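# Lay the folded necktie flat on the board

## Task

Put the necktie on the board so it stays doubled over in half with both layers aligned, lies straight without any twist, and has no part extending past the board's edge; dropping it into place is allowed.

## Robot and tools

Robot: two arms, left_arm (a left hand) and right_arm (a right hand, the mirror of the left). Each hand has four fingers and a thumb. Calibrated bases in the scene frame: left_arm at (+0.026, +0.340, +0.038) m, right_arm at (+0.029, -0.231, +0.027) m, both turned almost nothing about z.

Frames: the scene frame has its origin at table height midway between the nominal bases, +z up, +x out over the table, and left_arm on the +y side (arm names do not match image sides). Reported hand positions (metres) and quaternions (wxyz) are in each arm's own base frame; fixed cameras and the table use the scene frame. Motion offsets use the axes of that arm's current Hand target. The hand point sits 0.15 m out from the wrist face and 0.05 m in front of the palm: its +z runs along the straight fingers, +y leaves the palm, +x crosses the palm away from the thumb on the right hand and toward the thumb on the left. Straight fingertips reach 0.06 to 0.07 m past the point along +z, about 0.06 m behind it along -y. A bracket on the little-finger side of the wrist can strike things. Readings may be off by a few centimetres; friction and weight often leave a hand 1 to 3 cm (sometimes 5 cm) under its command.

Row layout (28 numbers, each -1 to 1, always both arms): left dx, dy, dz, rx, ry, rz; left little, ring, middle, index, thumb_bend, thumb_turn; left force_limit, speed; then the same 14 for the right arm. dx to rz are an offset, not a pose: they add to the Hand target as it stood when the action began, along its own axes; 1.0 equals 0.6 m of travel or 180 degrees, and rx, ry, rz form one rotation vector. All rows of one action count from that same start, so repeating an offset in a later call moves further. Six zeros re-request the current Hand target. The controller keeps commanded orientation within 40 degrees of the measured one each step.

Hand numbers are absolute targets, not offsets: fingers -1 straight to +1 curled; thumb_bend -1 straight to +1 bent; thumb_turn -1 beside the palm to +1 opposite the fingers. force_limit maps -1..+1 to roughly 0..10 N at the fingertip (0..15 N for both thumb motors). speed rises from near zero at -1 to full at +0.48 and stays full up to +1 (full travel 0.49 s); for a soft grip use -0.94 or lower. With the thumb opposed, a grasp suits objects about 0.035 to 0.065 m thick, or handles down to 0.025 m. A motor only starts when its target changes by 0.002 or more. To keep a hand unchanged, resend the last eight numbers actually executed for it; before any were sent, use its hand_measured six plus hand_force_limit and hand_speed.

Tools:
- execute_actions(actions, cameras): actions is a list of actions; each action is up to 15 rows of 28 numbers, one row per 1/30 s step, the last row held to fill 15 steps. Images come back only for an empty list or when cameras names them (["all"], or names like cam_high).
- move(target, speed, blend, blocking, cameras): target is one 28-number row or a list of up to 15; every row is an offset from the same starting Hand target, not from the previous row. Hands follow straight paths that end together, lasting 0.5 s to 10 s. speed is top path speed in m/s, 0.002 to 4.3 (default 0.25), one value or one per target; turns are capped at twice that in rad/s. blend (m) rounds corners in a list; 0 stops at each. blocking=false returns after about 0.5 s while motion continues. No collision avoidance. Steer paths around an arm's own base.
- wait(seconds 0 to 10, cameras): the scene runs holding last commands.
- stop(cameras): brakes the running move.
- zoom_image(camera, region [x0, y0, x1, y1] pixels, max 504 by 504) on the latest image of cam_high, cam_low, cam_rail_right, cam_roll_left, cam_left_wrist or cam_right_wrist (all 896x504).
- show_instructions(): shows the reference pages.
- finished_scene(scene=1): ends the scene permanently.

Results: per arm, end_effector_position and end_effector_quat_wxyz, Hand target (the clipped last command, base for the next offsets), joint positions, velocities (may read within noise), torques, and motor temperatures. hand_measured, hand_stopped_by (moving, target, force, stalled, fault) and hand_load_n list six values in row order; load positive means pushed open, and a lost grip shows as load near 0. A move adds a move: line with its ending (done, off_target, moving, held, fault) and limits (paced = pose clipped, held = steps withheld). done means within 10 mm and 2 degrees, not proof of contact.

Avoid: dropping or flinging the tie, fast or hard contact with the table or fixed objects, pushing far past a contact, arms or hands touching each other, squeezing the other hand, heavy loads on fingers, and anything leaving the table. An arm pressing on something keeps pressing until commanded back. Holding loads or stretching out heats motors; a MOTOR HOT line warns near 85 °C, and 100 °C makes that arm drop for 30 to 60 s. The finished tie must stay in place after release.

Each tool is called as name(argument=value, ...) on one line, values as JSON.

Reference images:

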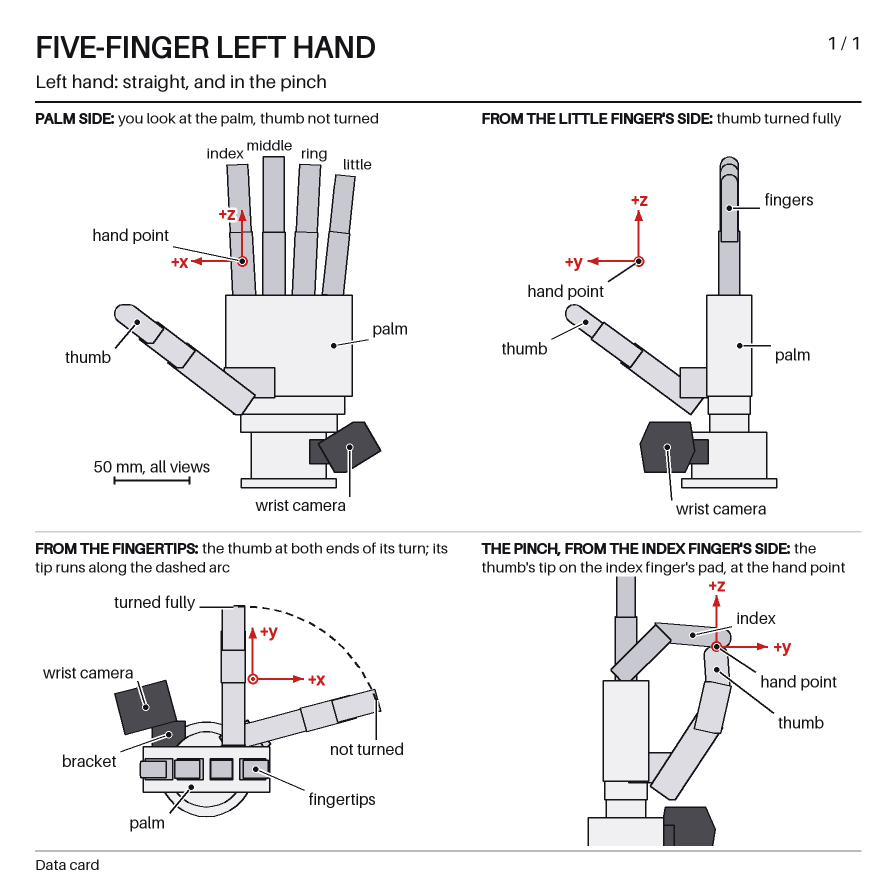

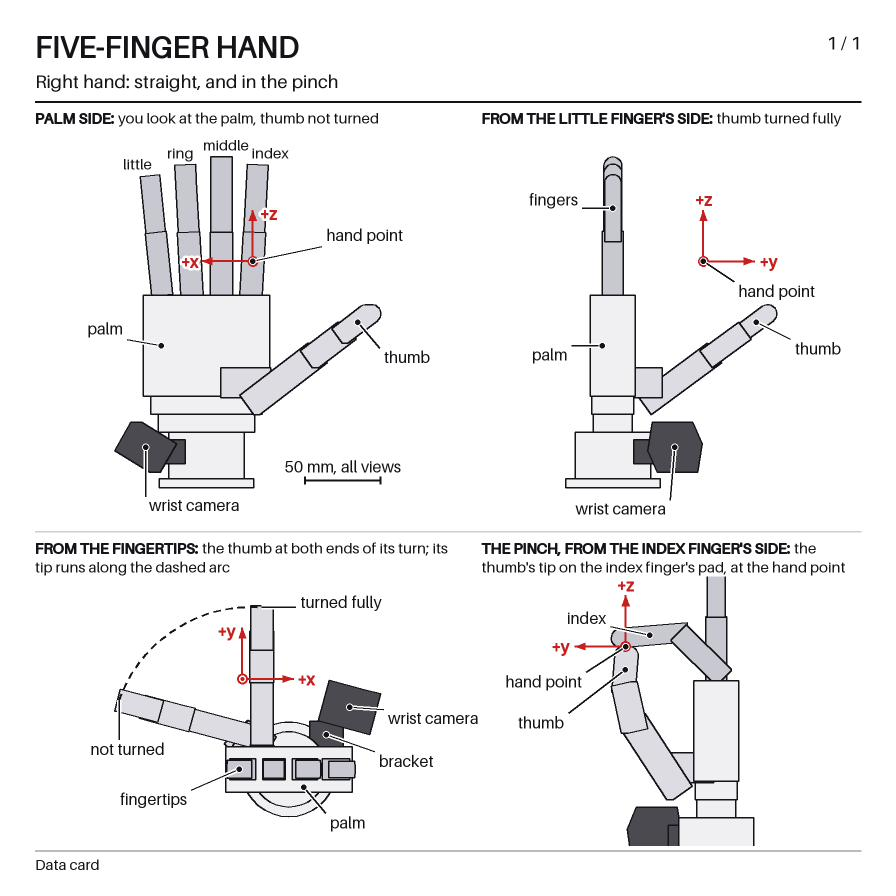

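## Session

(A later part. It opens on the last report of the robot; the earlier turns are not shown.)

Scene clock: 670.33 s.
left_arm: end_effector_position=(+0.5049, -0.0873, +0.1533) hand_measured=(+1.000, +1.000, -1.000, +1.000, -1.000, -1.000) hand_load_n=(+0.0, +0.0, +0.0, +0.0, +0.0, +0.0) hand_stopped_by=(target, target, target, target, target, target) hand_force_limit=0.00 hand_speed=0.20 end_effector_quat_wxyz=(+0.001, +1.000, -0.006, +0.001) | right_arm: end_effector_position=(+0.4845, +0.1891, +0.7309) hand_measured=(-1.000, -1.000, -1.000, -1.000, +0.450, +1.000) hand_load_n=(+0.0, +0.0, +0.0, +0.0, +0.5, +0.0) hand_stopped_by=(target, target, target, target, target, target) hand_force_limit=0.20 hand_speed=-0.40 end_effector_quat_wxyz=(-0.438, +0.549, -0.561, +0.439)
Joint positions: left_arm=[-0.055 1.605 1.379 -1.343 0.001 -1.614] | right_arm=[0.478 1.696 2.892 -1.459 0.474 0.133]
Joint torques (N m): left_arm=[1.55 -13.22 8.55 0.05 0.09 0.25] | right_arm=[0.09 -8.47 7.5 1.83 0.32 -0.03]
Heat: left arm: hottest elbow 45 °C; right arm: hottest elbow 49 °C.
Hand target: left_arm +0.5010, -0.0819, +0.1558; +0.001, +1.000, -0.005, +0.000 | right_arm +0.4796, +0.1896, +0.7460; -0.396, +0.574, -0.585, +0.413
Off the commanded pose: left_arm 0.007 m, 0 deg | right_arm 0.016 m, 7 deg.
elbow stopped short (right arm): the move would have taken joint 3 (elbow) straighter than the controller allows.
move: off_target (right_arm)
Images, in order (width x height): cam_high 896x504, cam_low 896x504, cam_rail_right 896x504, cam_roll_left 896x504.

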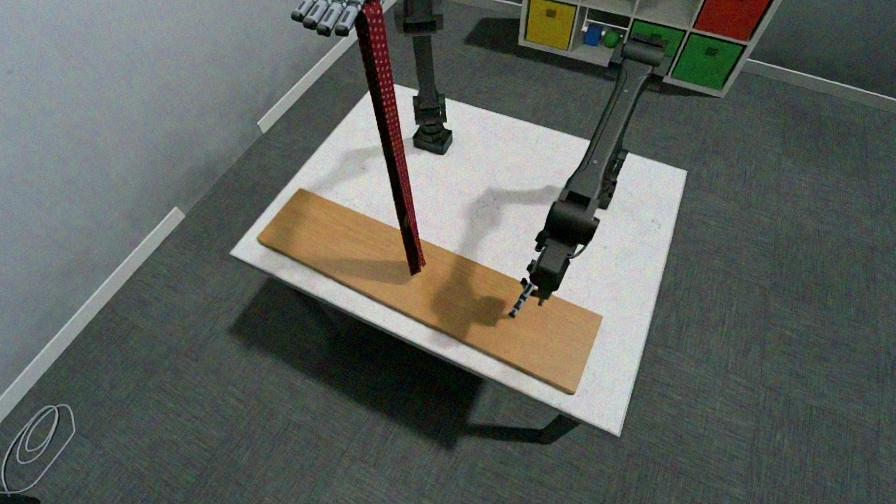

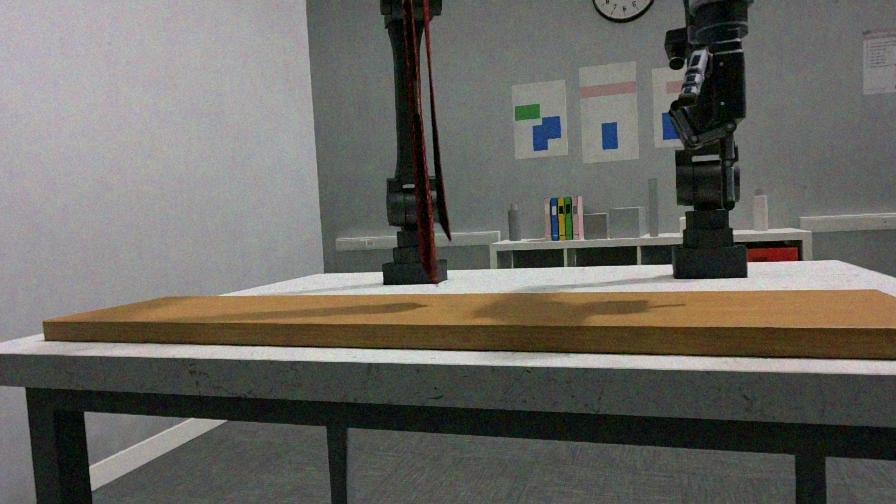

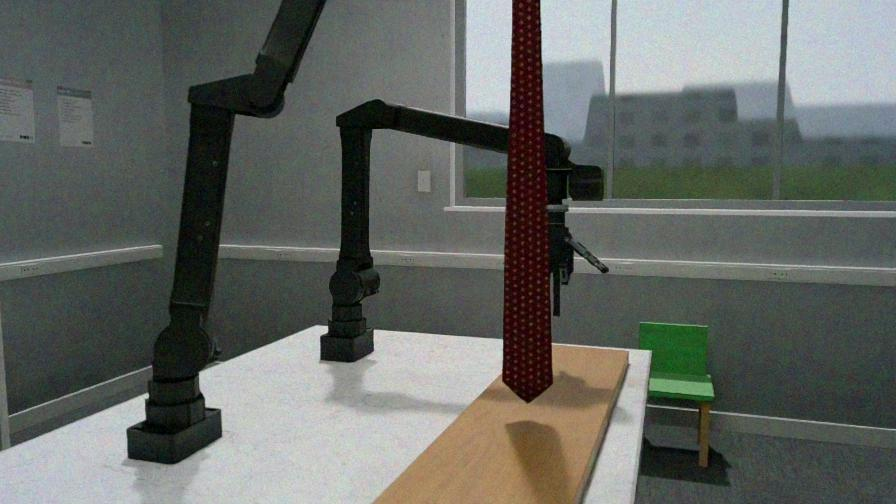

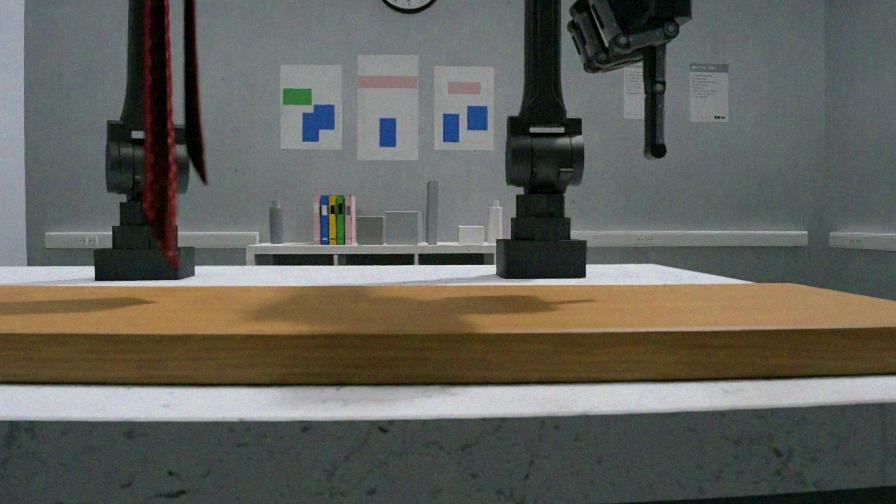

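move(target=[0,0,0,0,0,0,1,1,-1,1,-1,-1,0,0.2,-0.1652,0.014,-0.0528,0,0,0,-1,-1,-1,-1,0.45,1,0.2,-0.4], speed=0.08, cameras=["cam_low","cam_rail_right","cam_roll_left"])

Scene clock: 679.57 s.
left_arm: end_effector_position=(+0.5049, -0.0873, +0.1533) hand_measured=(+1.000, +1.000, -1.000, +1.000, -1.000, -1.000) hand_load_n=(+0.0, +0.0, +0.0, +0.0, +0.0, +0.0) hand_stopped_by=(target, target, target, target, target, target) hand_force_limit=0.00 hand_speed=0.20 end_effector_quat_wxyz=(+0.001, +1.000, -0.006, +0.001) | right_arm: end_effector_position=(+0.4538, +0.2909, +0.7277) hand_measured=(-1.000, -1.000, -1.000, -1.000, +0.450, +1.000) hand_load_n=(-0.5, +0.0, +0.0, -0.5, +1.0, +0.0) hand_stopped_by=(target, target, target, target, target, target) hand_force_limit=0.20 hand_speed=-0.40 end_effector_quat_wxyz=(-0.451, +0.553, -0.537, +0.451)
Joint positions: left_arm=[-0.055 1.605 1.379 -1.343 0.001 -1.614] | right_arm=[0.756 1.737 2.892 -1.408 0.725 0.156]
Joint torques (N m): left_arm=[1.61 -13.27 8.54 0.05 0.09 0.25] | right_arm=[0.5 -10.52 7.92 2.18 0.32 0.11]
Heat: left arm: hottest elbow 45 °C; right arm: hottest elbow 48 °C.
Hand target: left_arm +0.5010, -0.0819, +0.1558; +0.001, +1.000, -0.005, +0.000 | right_arm +0.4496, +0.2897, +0.7479; -0.396, +0.574, -0.585, +0.413
Off the commanded pose: left_arm 0.007 m, 0 deg | right_arm 0.021 m, 10 deg.
elbow stopped short (right arm): the move would have taken joint 3 (elbow) straighter than the controller allows.
move: off_target (right_arm)
Images, in order (width x height): cam_low 896x504, cam_rail_right 896x504, cam_roll_left 896x504.

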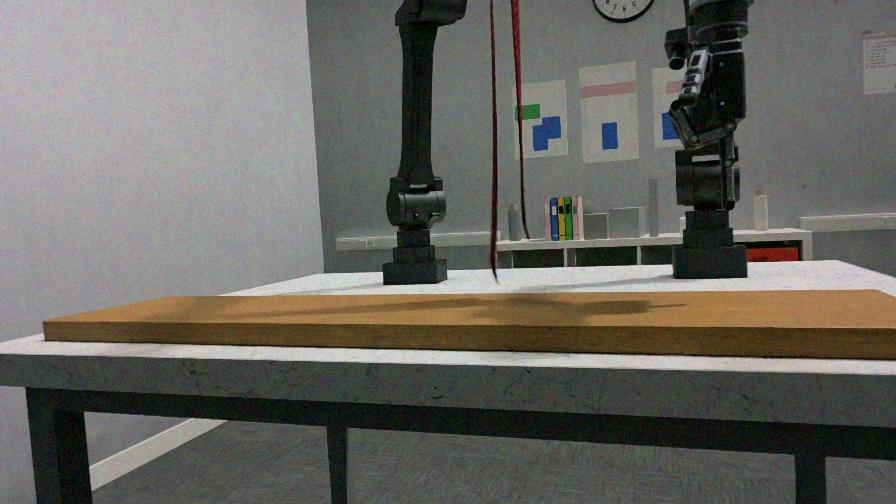

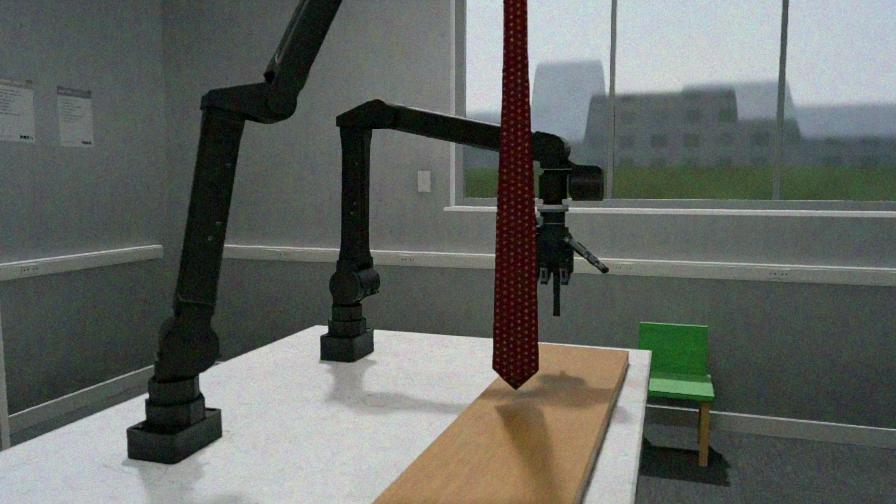

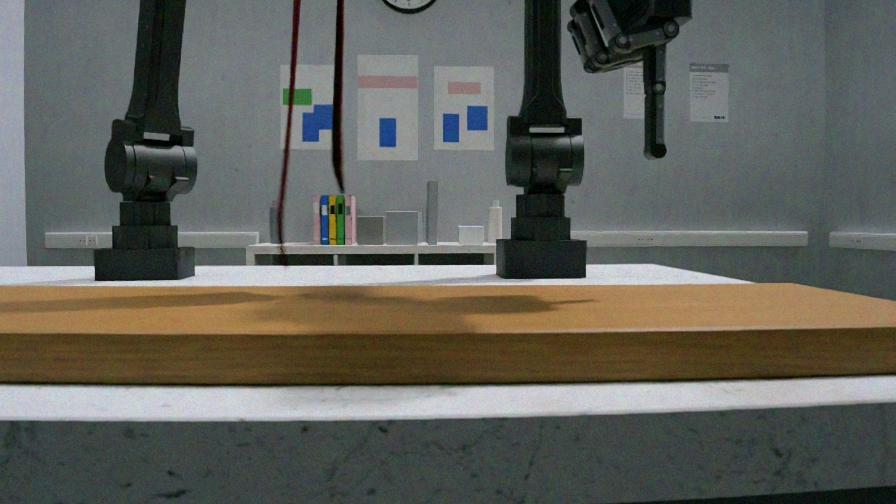

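move(target=[[0,0,0,0,0,0,1,1,-1,1,-1,-1,0,0.2,0.0492,0.0488,0.0282,0,0,0,-1,-1,-1,-1,0.45,1,0.2,-0.4],[0,0,0,0,0,0,1,1,-1,1,-1,-1,0,0.2,0.1147,0.1085,0.0607,0,0,0,-1,-1,-1,-1,0.45,1,0.2,-0.4]], speed=0.08, blend=0.01, cameras=["cam_low","cam_rail_right","cam_roll_left"])

Scene clock: 684.07 s.
left_arm: end_effector_position=(+0.5049, -0.0873, +0.1533) hand_measured=(+1.000, +1.000, -1.000, +1.000, -1.000, -1.000) hand_load_n=(+0.0, +0.0, +0.0, +0.0, +0.0, +0.0) hand_stopped_by=(target, target, target, target, target, target) hand_force_limit=0.00 hand_speed=0.20 end_effector_quat_wxyz=(+0.001, +1.000, -0.006, +0.001) | right_arm: end_effector_position=(+0.4625, +0.2242, +0.6628) hand_measured=(-1.000, -1.000, -1.000, -1.000, +0.450, +1.000) hand_load_n=(+0.0, +0.0, +0.0, +0.0, +0.5, +0.0) hand_stopped_by=(target, target, target, target, target, target) hand_force_limit=0.20 hand_speed=-0.40 end_effector_quat_wxyz=(-0.383, +0.583, -0.589, +0.409)
Joint positions: left_arm=[-0.055 1.605 1.379 -1.343 0.001 -1.614] | right_arm=[0.586 1.547 2.513 -1.425 0.572 0.234]
Joint torques (N m): left_arm=[1.55 -13.22 8.54 0.05 0.09 0.25] | right_arm=[-0.21 -10.93 6.15 2.33 0.11 -0.06]
Heat: left arm: hottest elbow 45 °C; right arm: hottest elbow 47 °C.
Hand target: left_arm +0.5010, -0.0819, +0.1558; +0.001, +1.000, -0.005, +0.000 | right_arm +0.4595, +0.2197, +0.6750; -0.396, +0.574, -0.585, +0.413
Off the commanded pose: left_arm 0.007 m, 0 deg | right_arm 0.013 m, 2 deg.
elbow stopped short (right arm): the move would have taken joint 3 (elbow) straighter than the controller allows.
move: off_target (right_arm)
Images, in order (width x height): cam_low 896x504, cam_rail_right 896x504, cam_roll_left 896x504.

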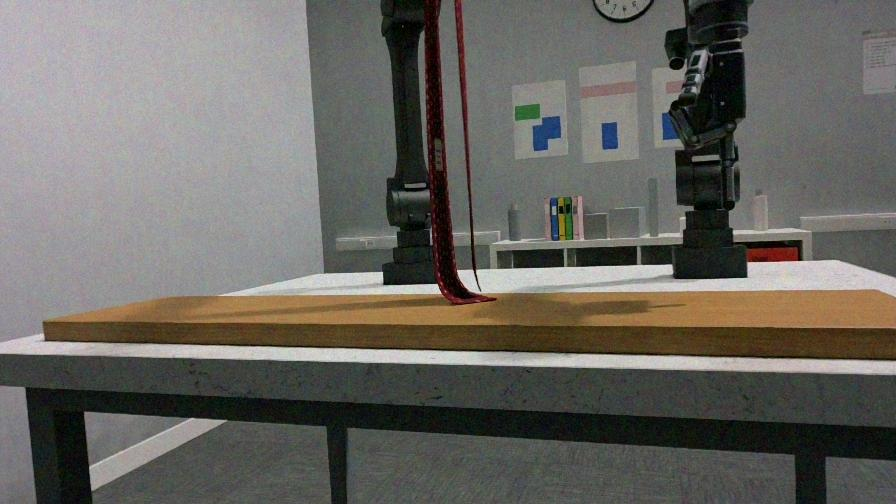

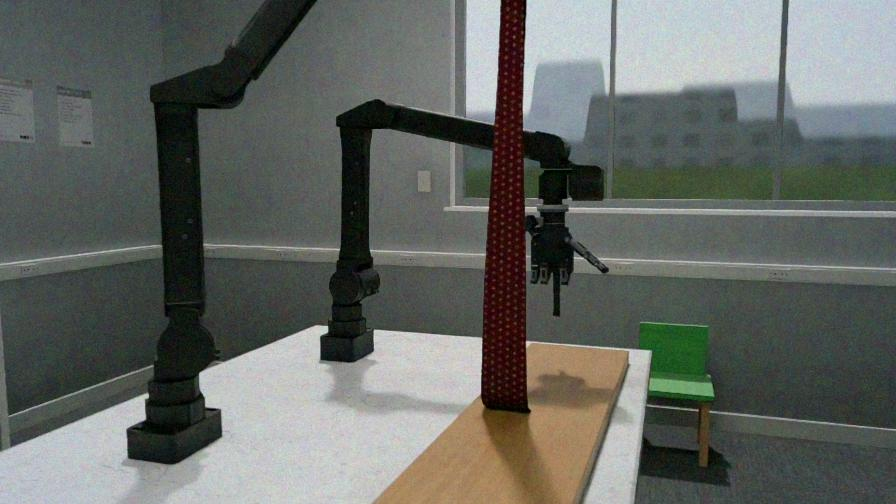

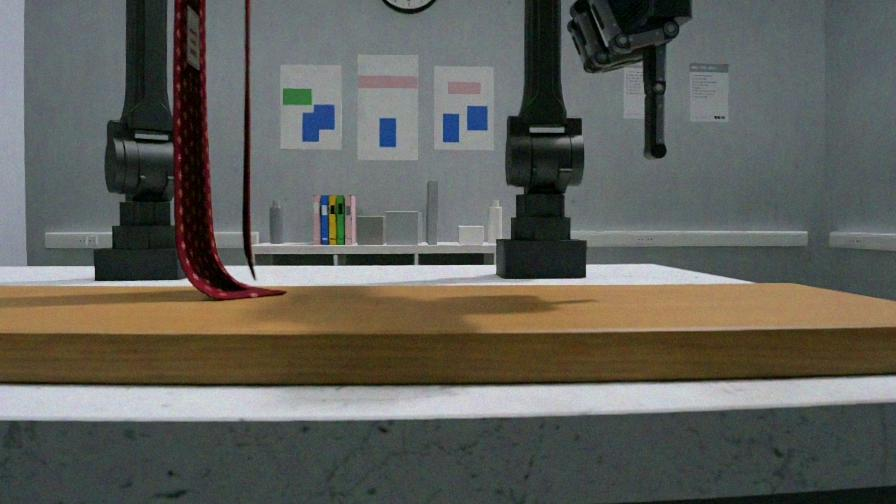

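move(target=[0,0,0,0,0,0,1,1,-1,1,-1,-1,0,0.2,-0.0208,0.0535,0.0227,0,0,0,-1,-1,-1,-1,0.45,1,0.2,-0.4], speed=0.08, cameras=["cam_low","cam_high","cam_roll_left","cam_left_wrist"])

zoom_image(camera="cam_high", region=[370, 190, 540, 330])

Scene clock: 686.03 s.
left_arm: end_effector_position=(+0.5049, -0.0873, +0.1533) hand_measured=(+1.000, +1.000, -1.000, +1.000, -1.000, -1.000) hand_load_n=(+0.0, +0.0, -0.5, +0.0, +0.0, +0.0) hand_stopped_by=(target, target, target, target, target, target) hand_force_limit=0.00 hand_speed=0.20 end_effector_quat_wxyz=(+0.001, +1.000, -0.006, +0.001) | right_arm: end_effector_position=(+0.4674, +0.2318, +0.6258) hand_measured=(-1.000, -1.000, -1.000, -1.000, +0.450, +1.000) hand_load_n=(+0.0, +0.0, -0.5, +0.0, +0.5, +0.0) hand_stopped_by=(target, target, target, target, target, target) hand_force_limit=0.20 hand_speed=-0.40 end_effector_quat_wxyz=(-0.379, +0.585, -0.588, +0.411)
Joint positions: left_arm=[-0.055 1.605 1.379 -1.343 0.001 -1.614] | right_arm=[0.598 1.446 2.248 -1.27 0.587 0.234]
Joint torques (N m): left_arm=[1.61 -13.22 8.55 0.05 0.09 0.25] | right_arm=[0.09 -10.58 7.06 2.32 0.47 0.05]
Heat: left arm: hottest elbow 45 °C; right arm: hottest elbow 47 °C.
Hand target: left_arm +0.5010, -0.0819, +0.1558; +0.001, +1.000, -0.005, +0.000 | right_arm +0.4616, +0.2317, +0.6400; -0.396, +0.574, -0.585, +0.413
Off the commanded pose: left_arm 0.007 m, 0 deg | right_arm 0.015 m, 2 deg.
move: off_target (right_arm)
camera_calibration:
cam_left_wrist: T_world_to_cam=[[0.279888, 0.959817, -0.0203181, -0.0514496], [0.816672, -0.226914, 0.530619, -0.515852], [0.504687, -0.165108, -0.847367, -0.022092], [0, 0, 0, 1]] pos_world=[0.446832, -0.0713194, 0.253956]
Images, in order (width x height): cam_high 896x504, cam_low 896x504, cam_roll_left 896x504, cam_left_wrist 896x504.

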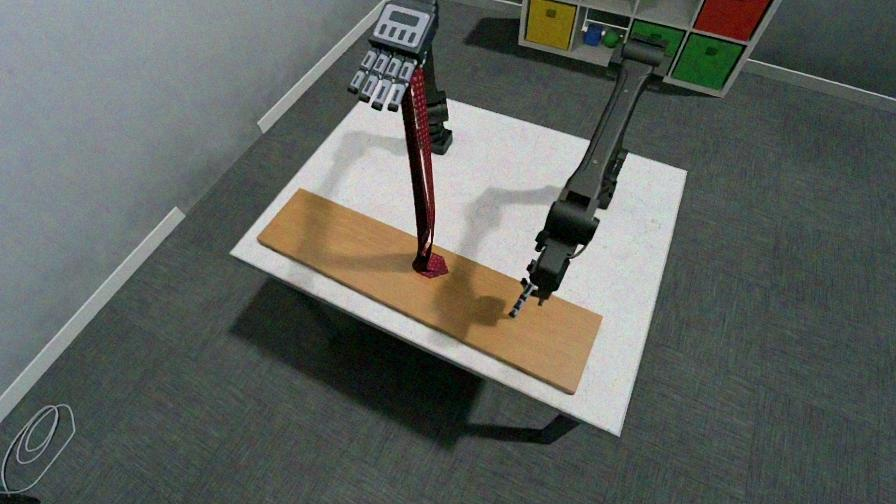

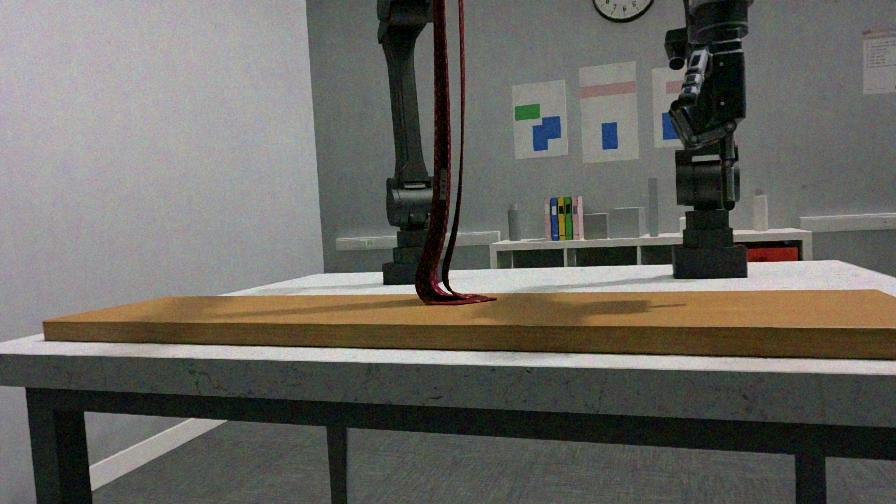

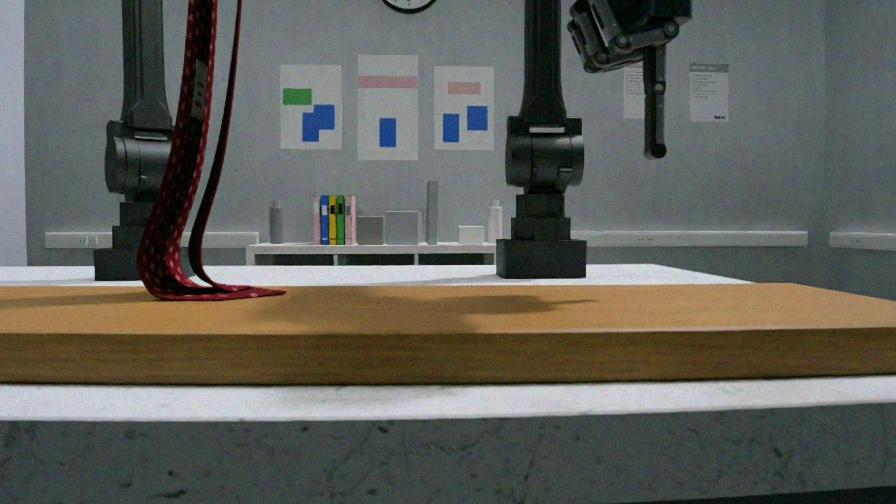

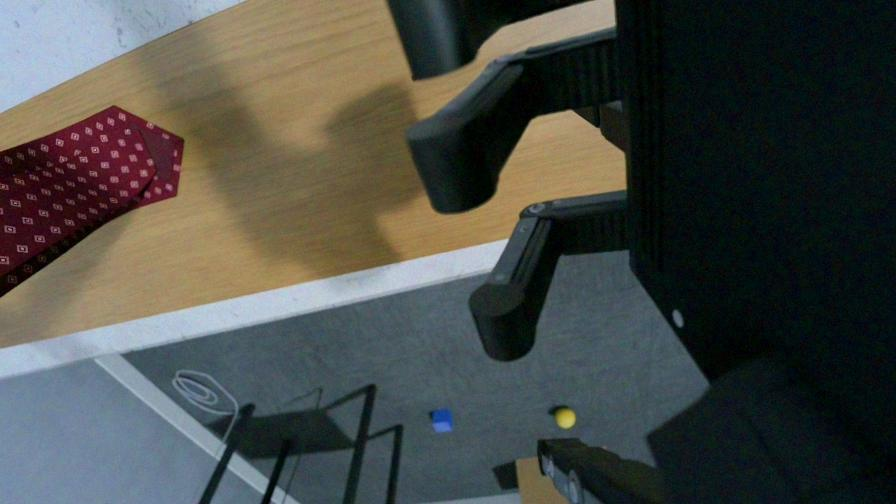

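Scaled by 2.965 from the camera's 896x504 image, which has a finer 1280x720 frame.

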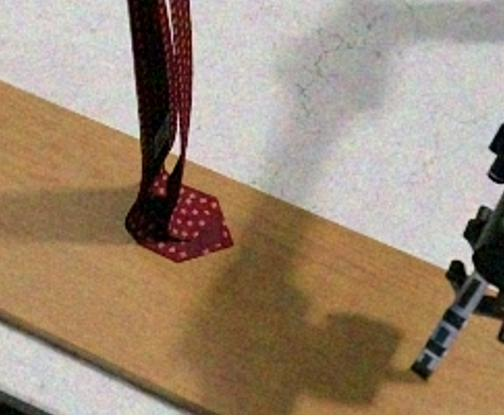

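move(target=[0,0,0,0,0,0,1,1,-1,1,-1,-1,0,0.2,0.1851,0.0812,0.05,0,0,0,-1,-1,-1,-1,0.45,1,0.2,-0.4], speed=0.1, cameras=["cam_low","cam_high","cam_left_wrist","cam_rail_right"])

zoom_image(camera="cam_high", region=[370, 190, 540, 330])

Scene clock: 689.13 s.
left_arm: end_effector_position=(+0.5049, -0.0873, +0.1533) hand_measured=(+1.000, +1.000, -1.000, +1.000, -1.000, -1.000) hand_load_n=(+0.0, +0.0, -0.5, +0.5, +0.0, +0.0) hand_stopped_by=(target, target, target, target, target, target) hand_force_limit=0.00 hand_speed=0.20 end_effector_quat_wxyz=(+0.001, +1.000, -0.006, +0.001) | right_arm: end_effector_position=(+0.4730, +0.1235, +0.5713) hand_measured=(-1.000, -1.000, -1.000, -1.000, +0.450, +1.000) hand_load_n=(+0.0, +0.0, -0.5, -0.5, +0.5, +0.5) hand_stopped_by=(target, target, target, target, target, target) hand_force_limit=0.20 hand_speed=-0.40 end_effector_quat_wxyz=(-0.383, +0.583, -0.592, +0.404)
Joint positions: left_arm=[-0.055 1.605 1.379 -1.343 0.001 -1.614] | right_arm=[0.306 1.211 1.832 -1.032 0.314 0.115]
Joint torques (N m): left_arm=[1.61 -13.22 8.55 0.05 0.09 0.25] | right_arm=[-0.21 -7.94 8.32 2.61 -0.07 -0.03]
Heat: left arm: hottest elbow 45 °C; right arm: hottest elbow 47 °C.
Hand target: left_arm +0.5010, -0.0819, +0.1558; +0.001, +1.000, -0.005, +0.000 | right_arm +0.4700, +0.1198, +0.5852; -0.396, +0.574, -0.585, +0.413
Off the commanded pose: left_arm 0.007 m, 0 deg | right_arm 0.015 m, 2 deg.
move: off_target (right_arm)
camera_calibration:
cam_left_wrist: T_world_to_cam=[[0.279888, 0.959817, -0.0203181, -0.0514496], [0.816672, -0.226914, 0.530619, -0.515852], [0.504687, -0.165108, -0.847367, -0.022092], [0, 0, 0, 1]] pos_world=[0.446832, -0.0713194, 0.253956]
Images, in order (width x height): cam_high 896x504, cam_low 896x504, cam_rail_right 896x504, cam_left_wrist 896x504.

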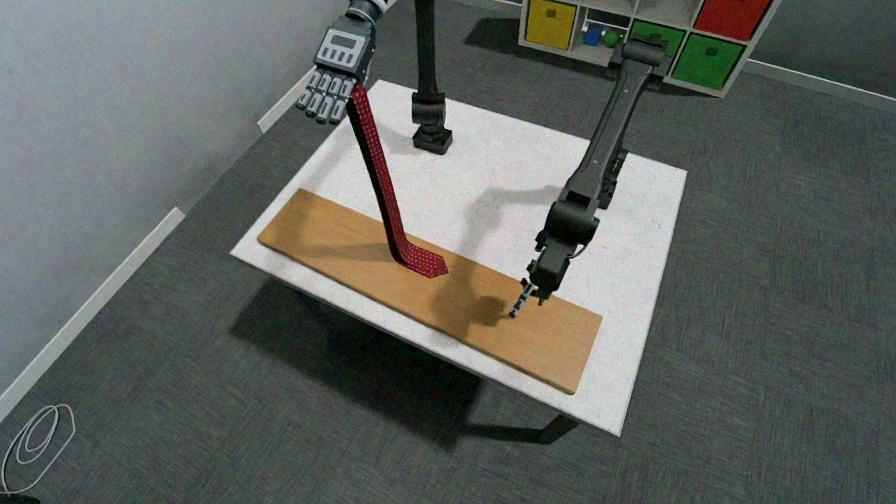

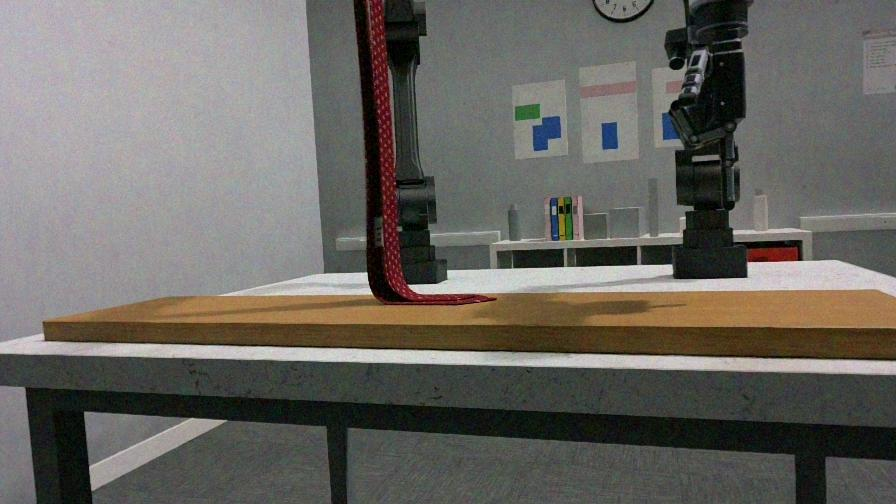

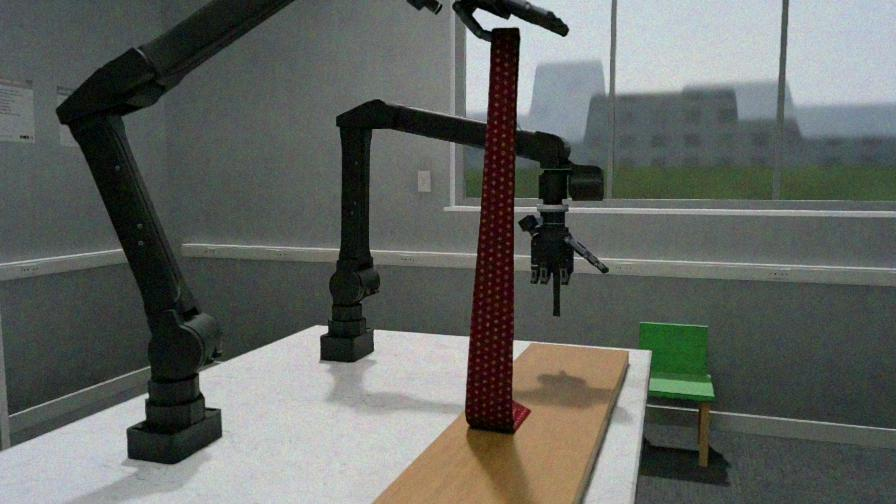

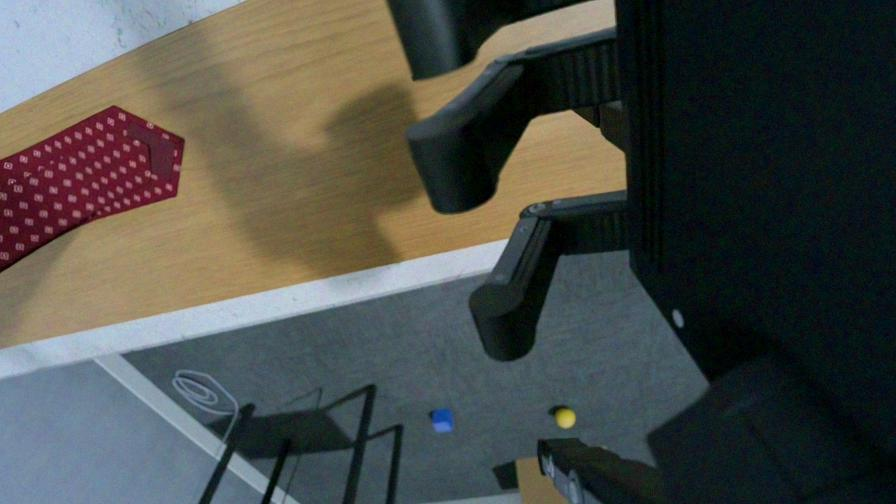

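Scaled by 2.965 from the camera's 896x504 image, which has a finer 1280x720 frame.

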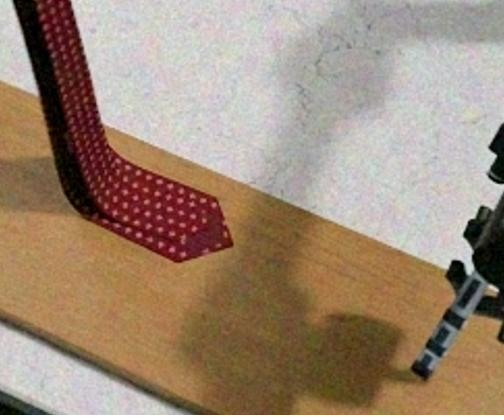

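move(target=[[-0.0705,0.5193,0.05,0,0,0,1,1,-1,-1,-1,-1,0,0.2,0.099,0.0597,0.0335,0,0,0,-1,-1,-1,-1,0.45,1,0.2,-0.4],[-0.0705,0.5193,0.12,0,0,0,1,1,-1,-1,-1,-1,0,0.2,0.099,0.0597,0.0335,0,0,0,-1,-1,-1,-1,0.45,1,0.2,-0.4]], speed=0.15, cameras=["cam_low","cam_high","cam_left_wrist","cam_rail_right"])

zoom_image(camera="cam_high", region=[370, 190, 540, 330])

Scene clock: 694.23 s.
left_arm: end_effector_position=(+0.4571, -0.3874, +0.0993) hand_measured=(+1.000, +1.000, -1.000, -1.000, -1.000, -1.000) hand_load_n=(+0.0, +0.0, +0.0, +0.0, +0.0, +0.0) hand_stopped_by=(target, target, target, target, target, target) hand_force_limit=0.00 hand_speed=0.20 end_effector_quat_wxyz=(+0.020, +0.998, -0.062, -0.004) | right_arm: end_effector_position=(+0.4776, +0.0634, +0.5312) hand_measured=(-1.000, -1.000, -1.000, -1.000, +0.450, +1.000) hand_load_n=(+0.0, +0.0, +0.0, +0.0, +0.5, +0.0) hand_stopped_by=(target, target, target, target, target, target) hand_force_limit=0.20 hand_speed=-0.40 end_effector_quat_wxyz=(-0.385, +0.582, -0.593, +0.401)
Joint positions: left_arm=[-0.627 1.801 1.485 -1.239 0.038 -2.073] | right_arm=[0.119 1.13 1.645 -0.911 0.138 0.047]
Joint torques (N m): left_arm=[0.03 -13.04 8.72 0.95 0.07 0.01] | right_arm=[-0.62 -7.18 8.68 2.44 -0.13 -0.1]
Heat: left arm: hottest elbow 46 °C; right arm: hottest elbow 47 °C.
Hand target: left_arm +0.4554, -0.3930, +0.0844; +0.001, +1.000, -0.005, +0.000 | right_arm +0.4750, +0.0599, +0.5454; -0.396, +0.574, -0.585, +0.413
Off the commanded pose: left_arm 0.016 m, 7 deg | right_arm 0.015 m, 2 deg.
joint sent to its limit (left arm) — joint 6 (wrist roll), lower limit. The joint targets are off in orientation, not in position.
move: off_target (left_arm, right_arm)
camera_calibration:
cam_left_wrist: T_world_to_cam=[[0.385747, 0.920642, -0.0601484, 0.189186], [0.792297, -0.297157, 0.532882, -0.532578], [0.47272, -0.253213, -0.844049, -0.11313], [0, 0, 0, 1]] pos_world=[0.40246, -0.361078, 0.199693]
Images, in order (width x height): cam_high 896x504, cam_low 896x504, cam_rail_right 896x504, cam_left_wrist 896x504.

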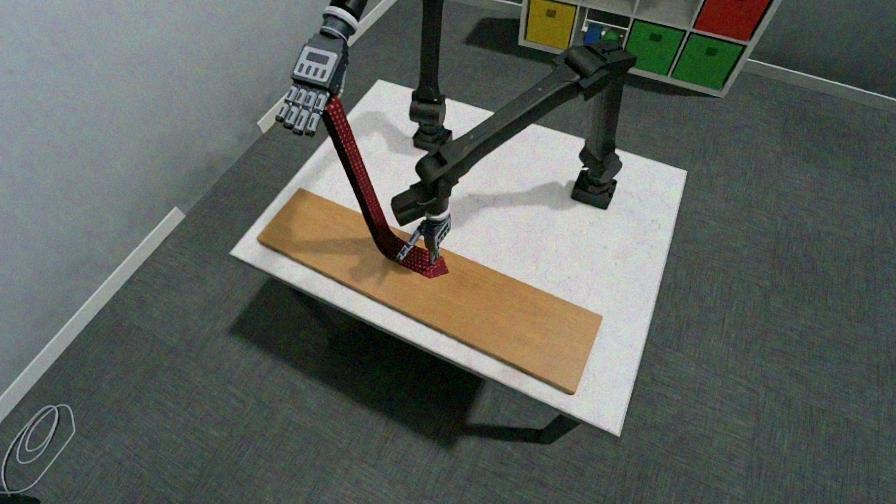

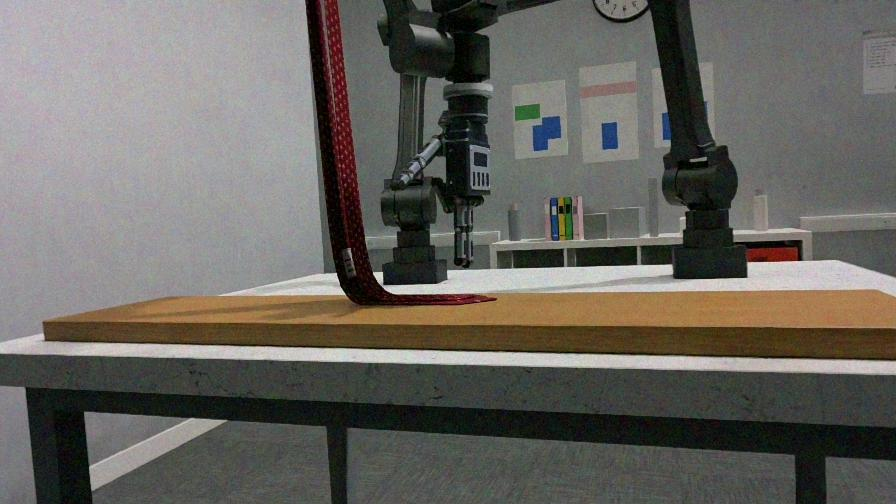

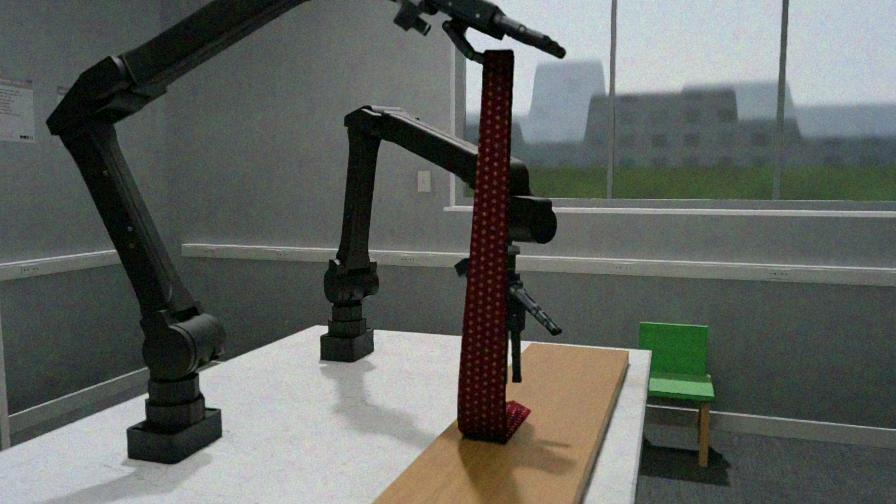

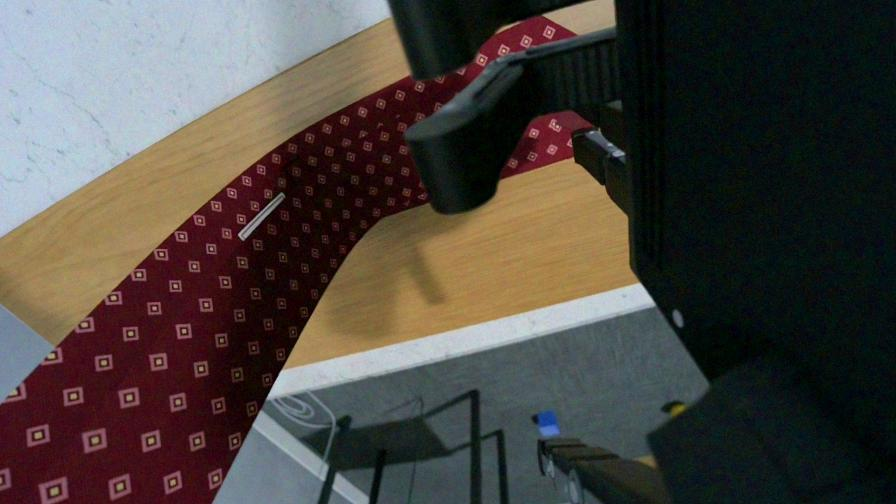

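Scaled by 2.965 from the camera's 896x504 image, which has a finer 1280x720 frame.

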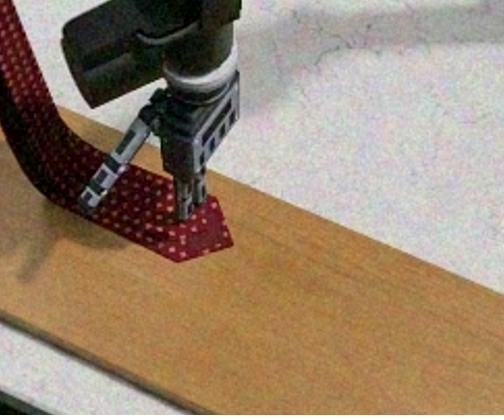

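move(target=[0,0,0.0707,0,0,0,1,1,-1,-1,-1,-1,0,0.2,0,0,0,0,0,0,-1,-1,-1,-1,0.45,1,0.2,-0.4], speed=0.1, cameras=["cam_high","cam_roll_left"])

zoom_image(camera="cam_high", region=[370, 190, 540, 330])

Scene clock: 696.03 s.
left_arm: end_effector_position=(+0.4592, -0.3889, +0.0626) hand_measured=(+1.000, +1.000, -1.000, -1.000, -1.000, -1.000) hand_load_n=(+0.0, +0.0, +0.0, +0.0, +0.0, +0.0) hand_stopped_by=(target, target, target, target, target, target) hand_force_limit=0.00 hand_speed=0.20 end_effector_quat_wxyz=(+0.022, +0.998, -0.062, +0.000) | right_arm: end_effector_position=(+0.4776, +0.0634, +0.5312) hand_measured=(-1.000, -1.000, -1.000, -1.000, +0.450, +1.000) hand_load_n=(+0.0, +0.0, -0.5, +0.0, +0.5, +0.0) hand_stopped_by=(target, target, target, target, target, target) hand_force_limit=0.20 hand_speed=-0.40 end_effector_quat_wxyz=(-0.385, +0.582, -0.593, +0.401)
Joint positions: left_arm=[-0.627 1.836 1.431 -1.142 0.038 -2.073] | right_arm=[0.119 1.13 1.645 -0.911 0.138 0.046]
Joint torques (N m): left_arm=[0.03 -12.86 8.14 1.01 0.04 0.01] | right_arm=[-1.26 -7.94 8.76 2.33 -0.01 -0.06]
Heat: left arm: hottest elbow 46 °C; right arm: hottest elbow 47 °C.
Hand target: left_arm +0.4553, -0.3931, +0.0418; +0.001, +1.000, -0.006, +0.000 | right_arm +0.4750, +0.0598, +0.5454; -0.396, +0.574, -0.585, +0.413
Off the commanded pose: left_arm 0.021 m, 7 deg | right_arm 0.015 m, 2 deg.
joint sent to its limit (left arm) — joint 6 (wrist roll), lower limit. The joint targets are off in orientation, not in position.
move: off_target (left_arm, right_arm)
Images, in order (width x height): cam_high 896x504, cam_roll_left 896x504.

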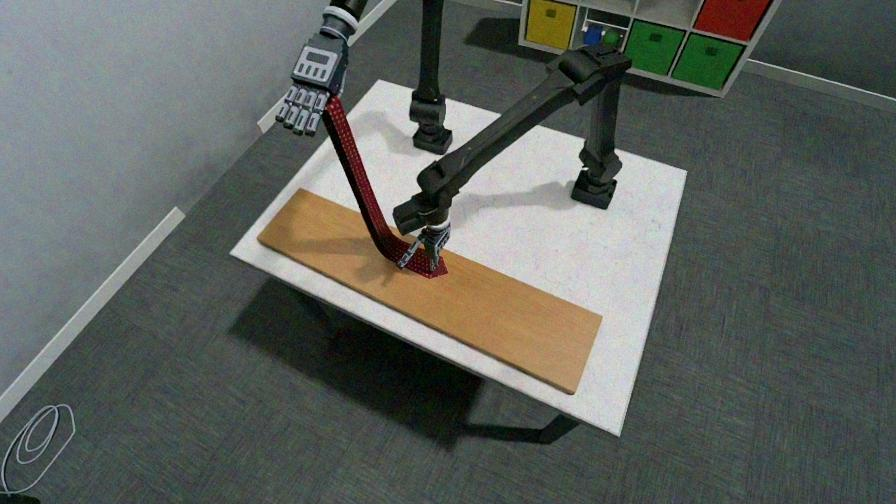

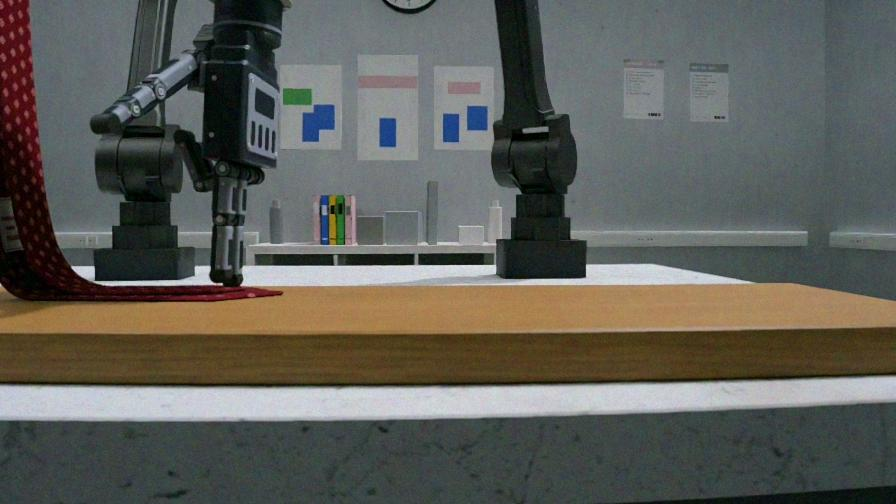

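Scaled by 2.965 from the camera's 896x504 image, which has a finer 1280x720 frame.

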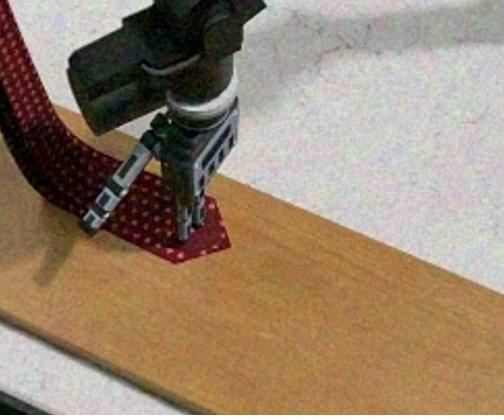

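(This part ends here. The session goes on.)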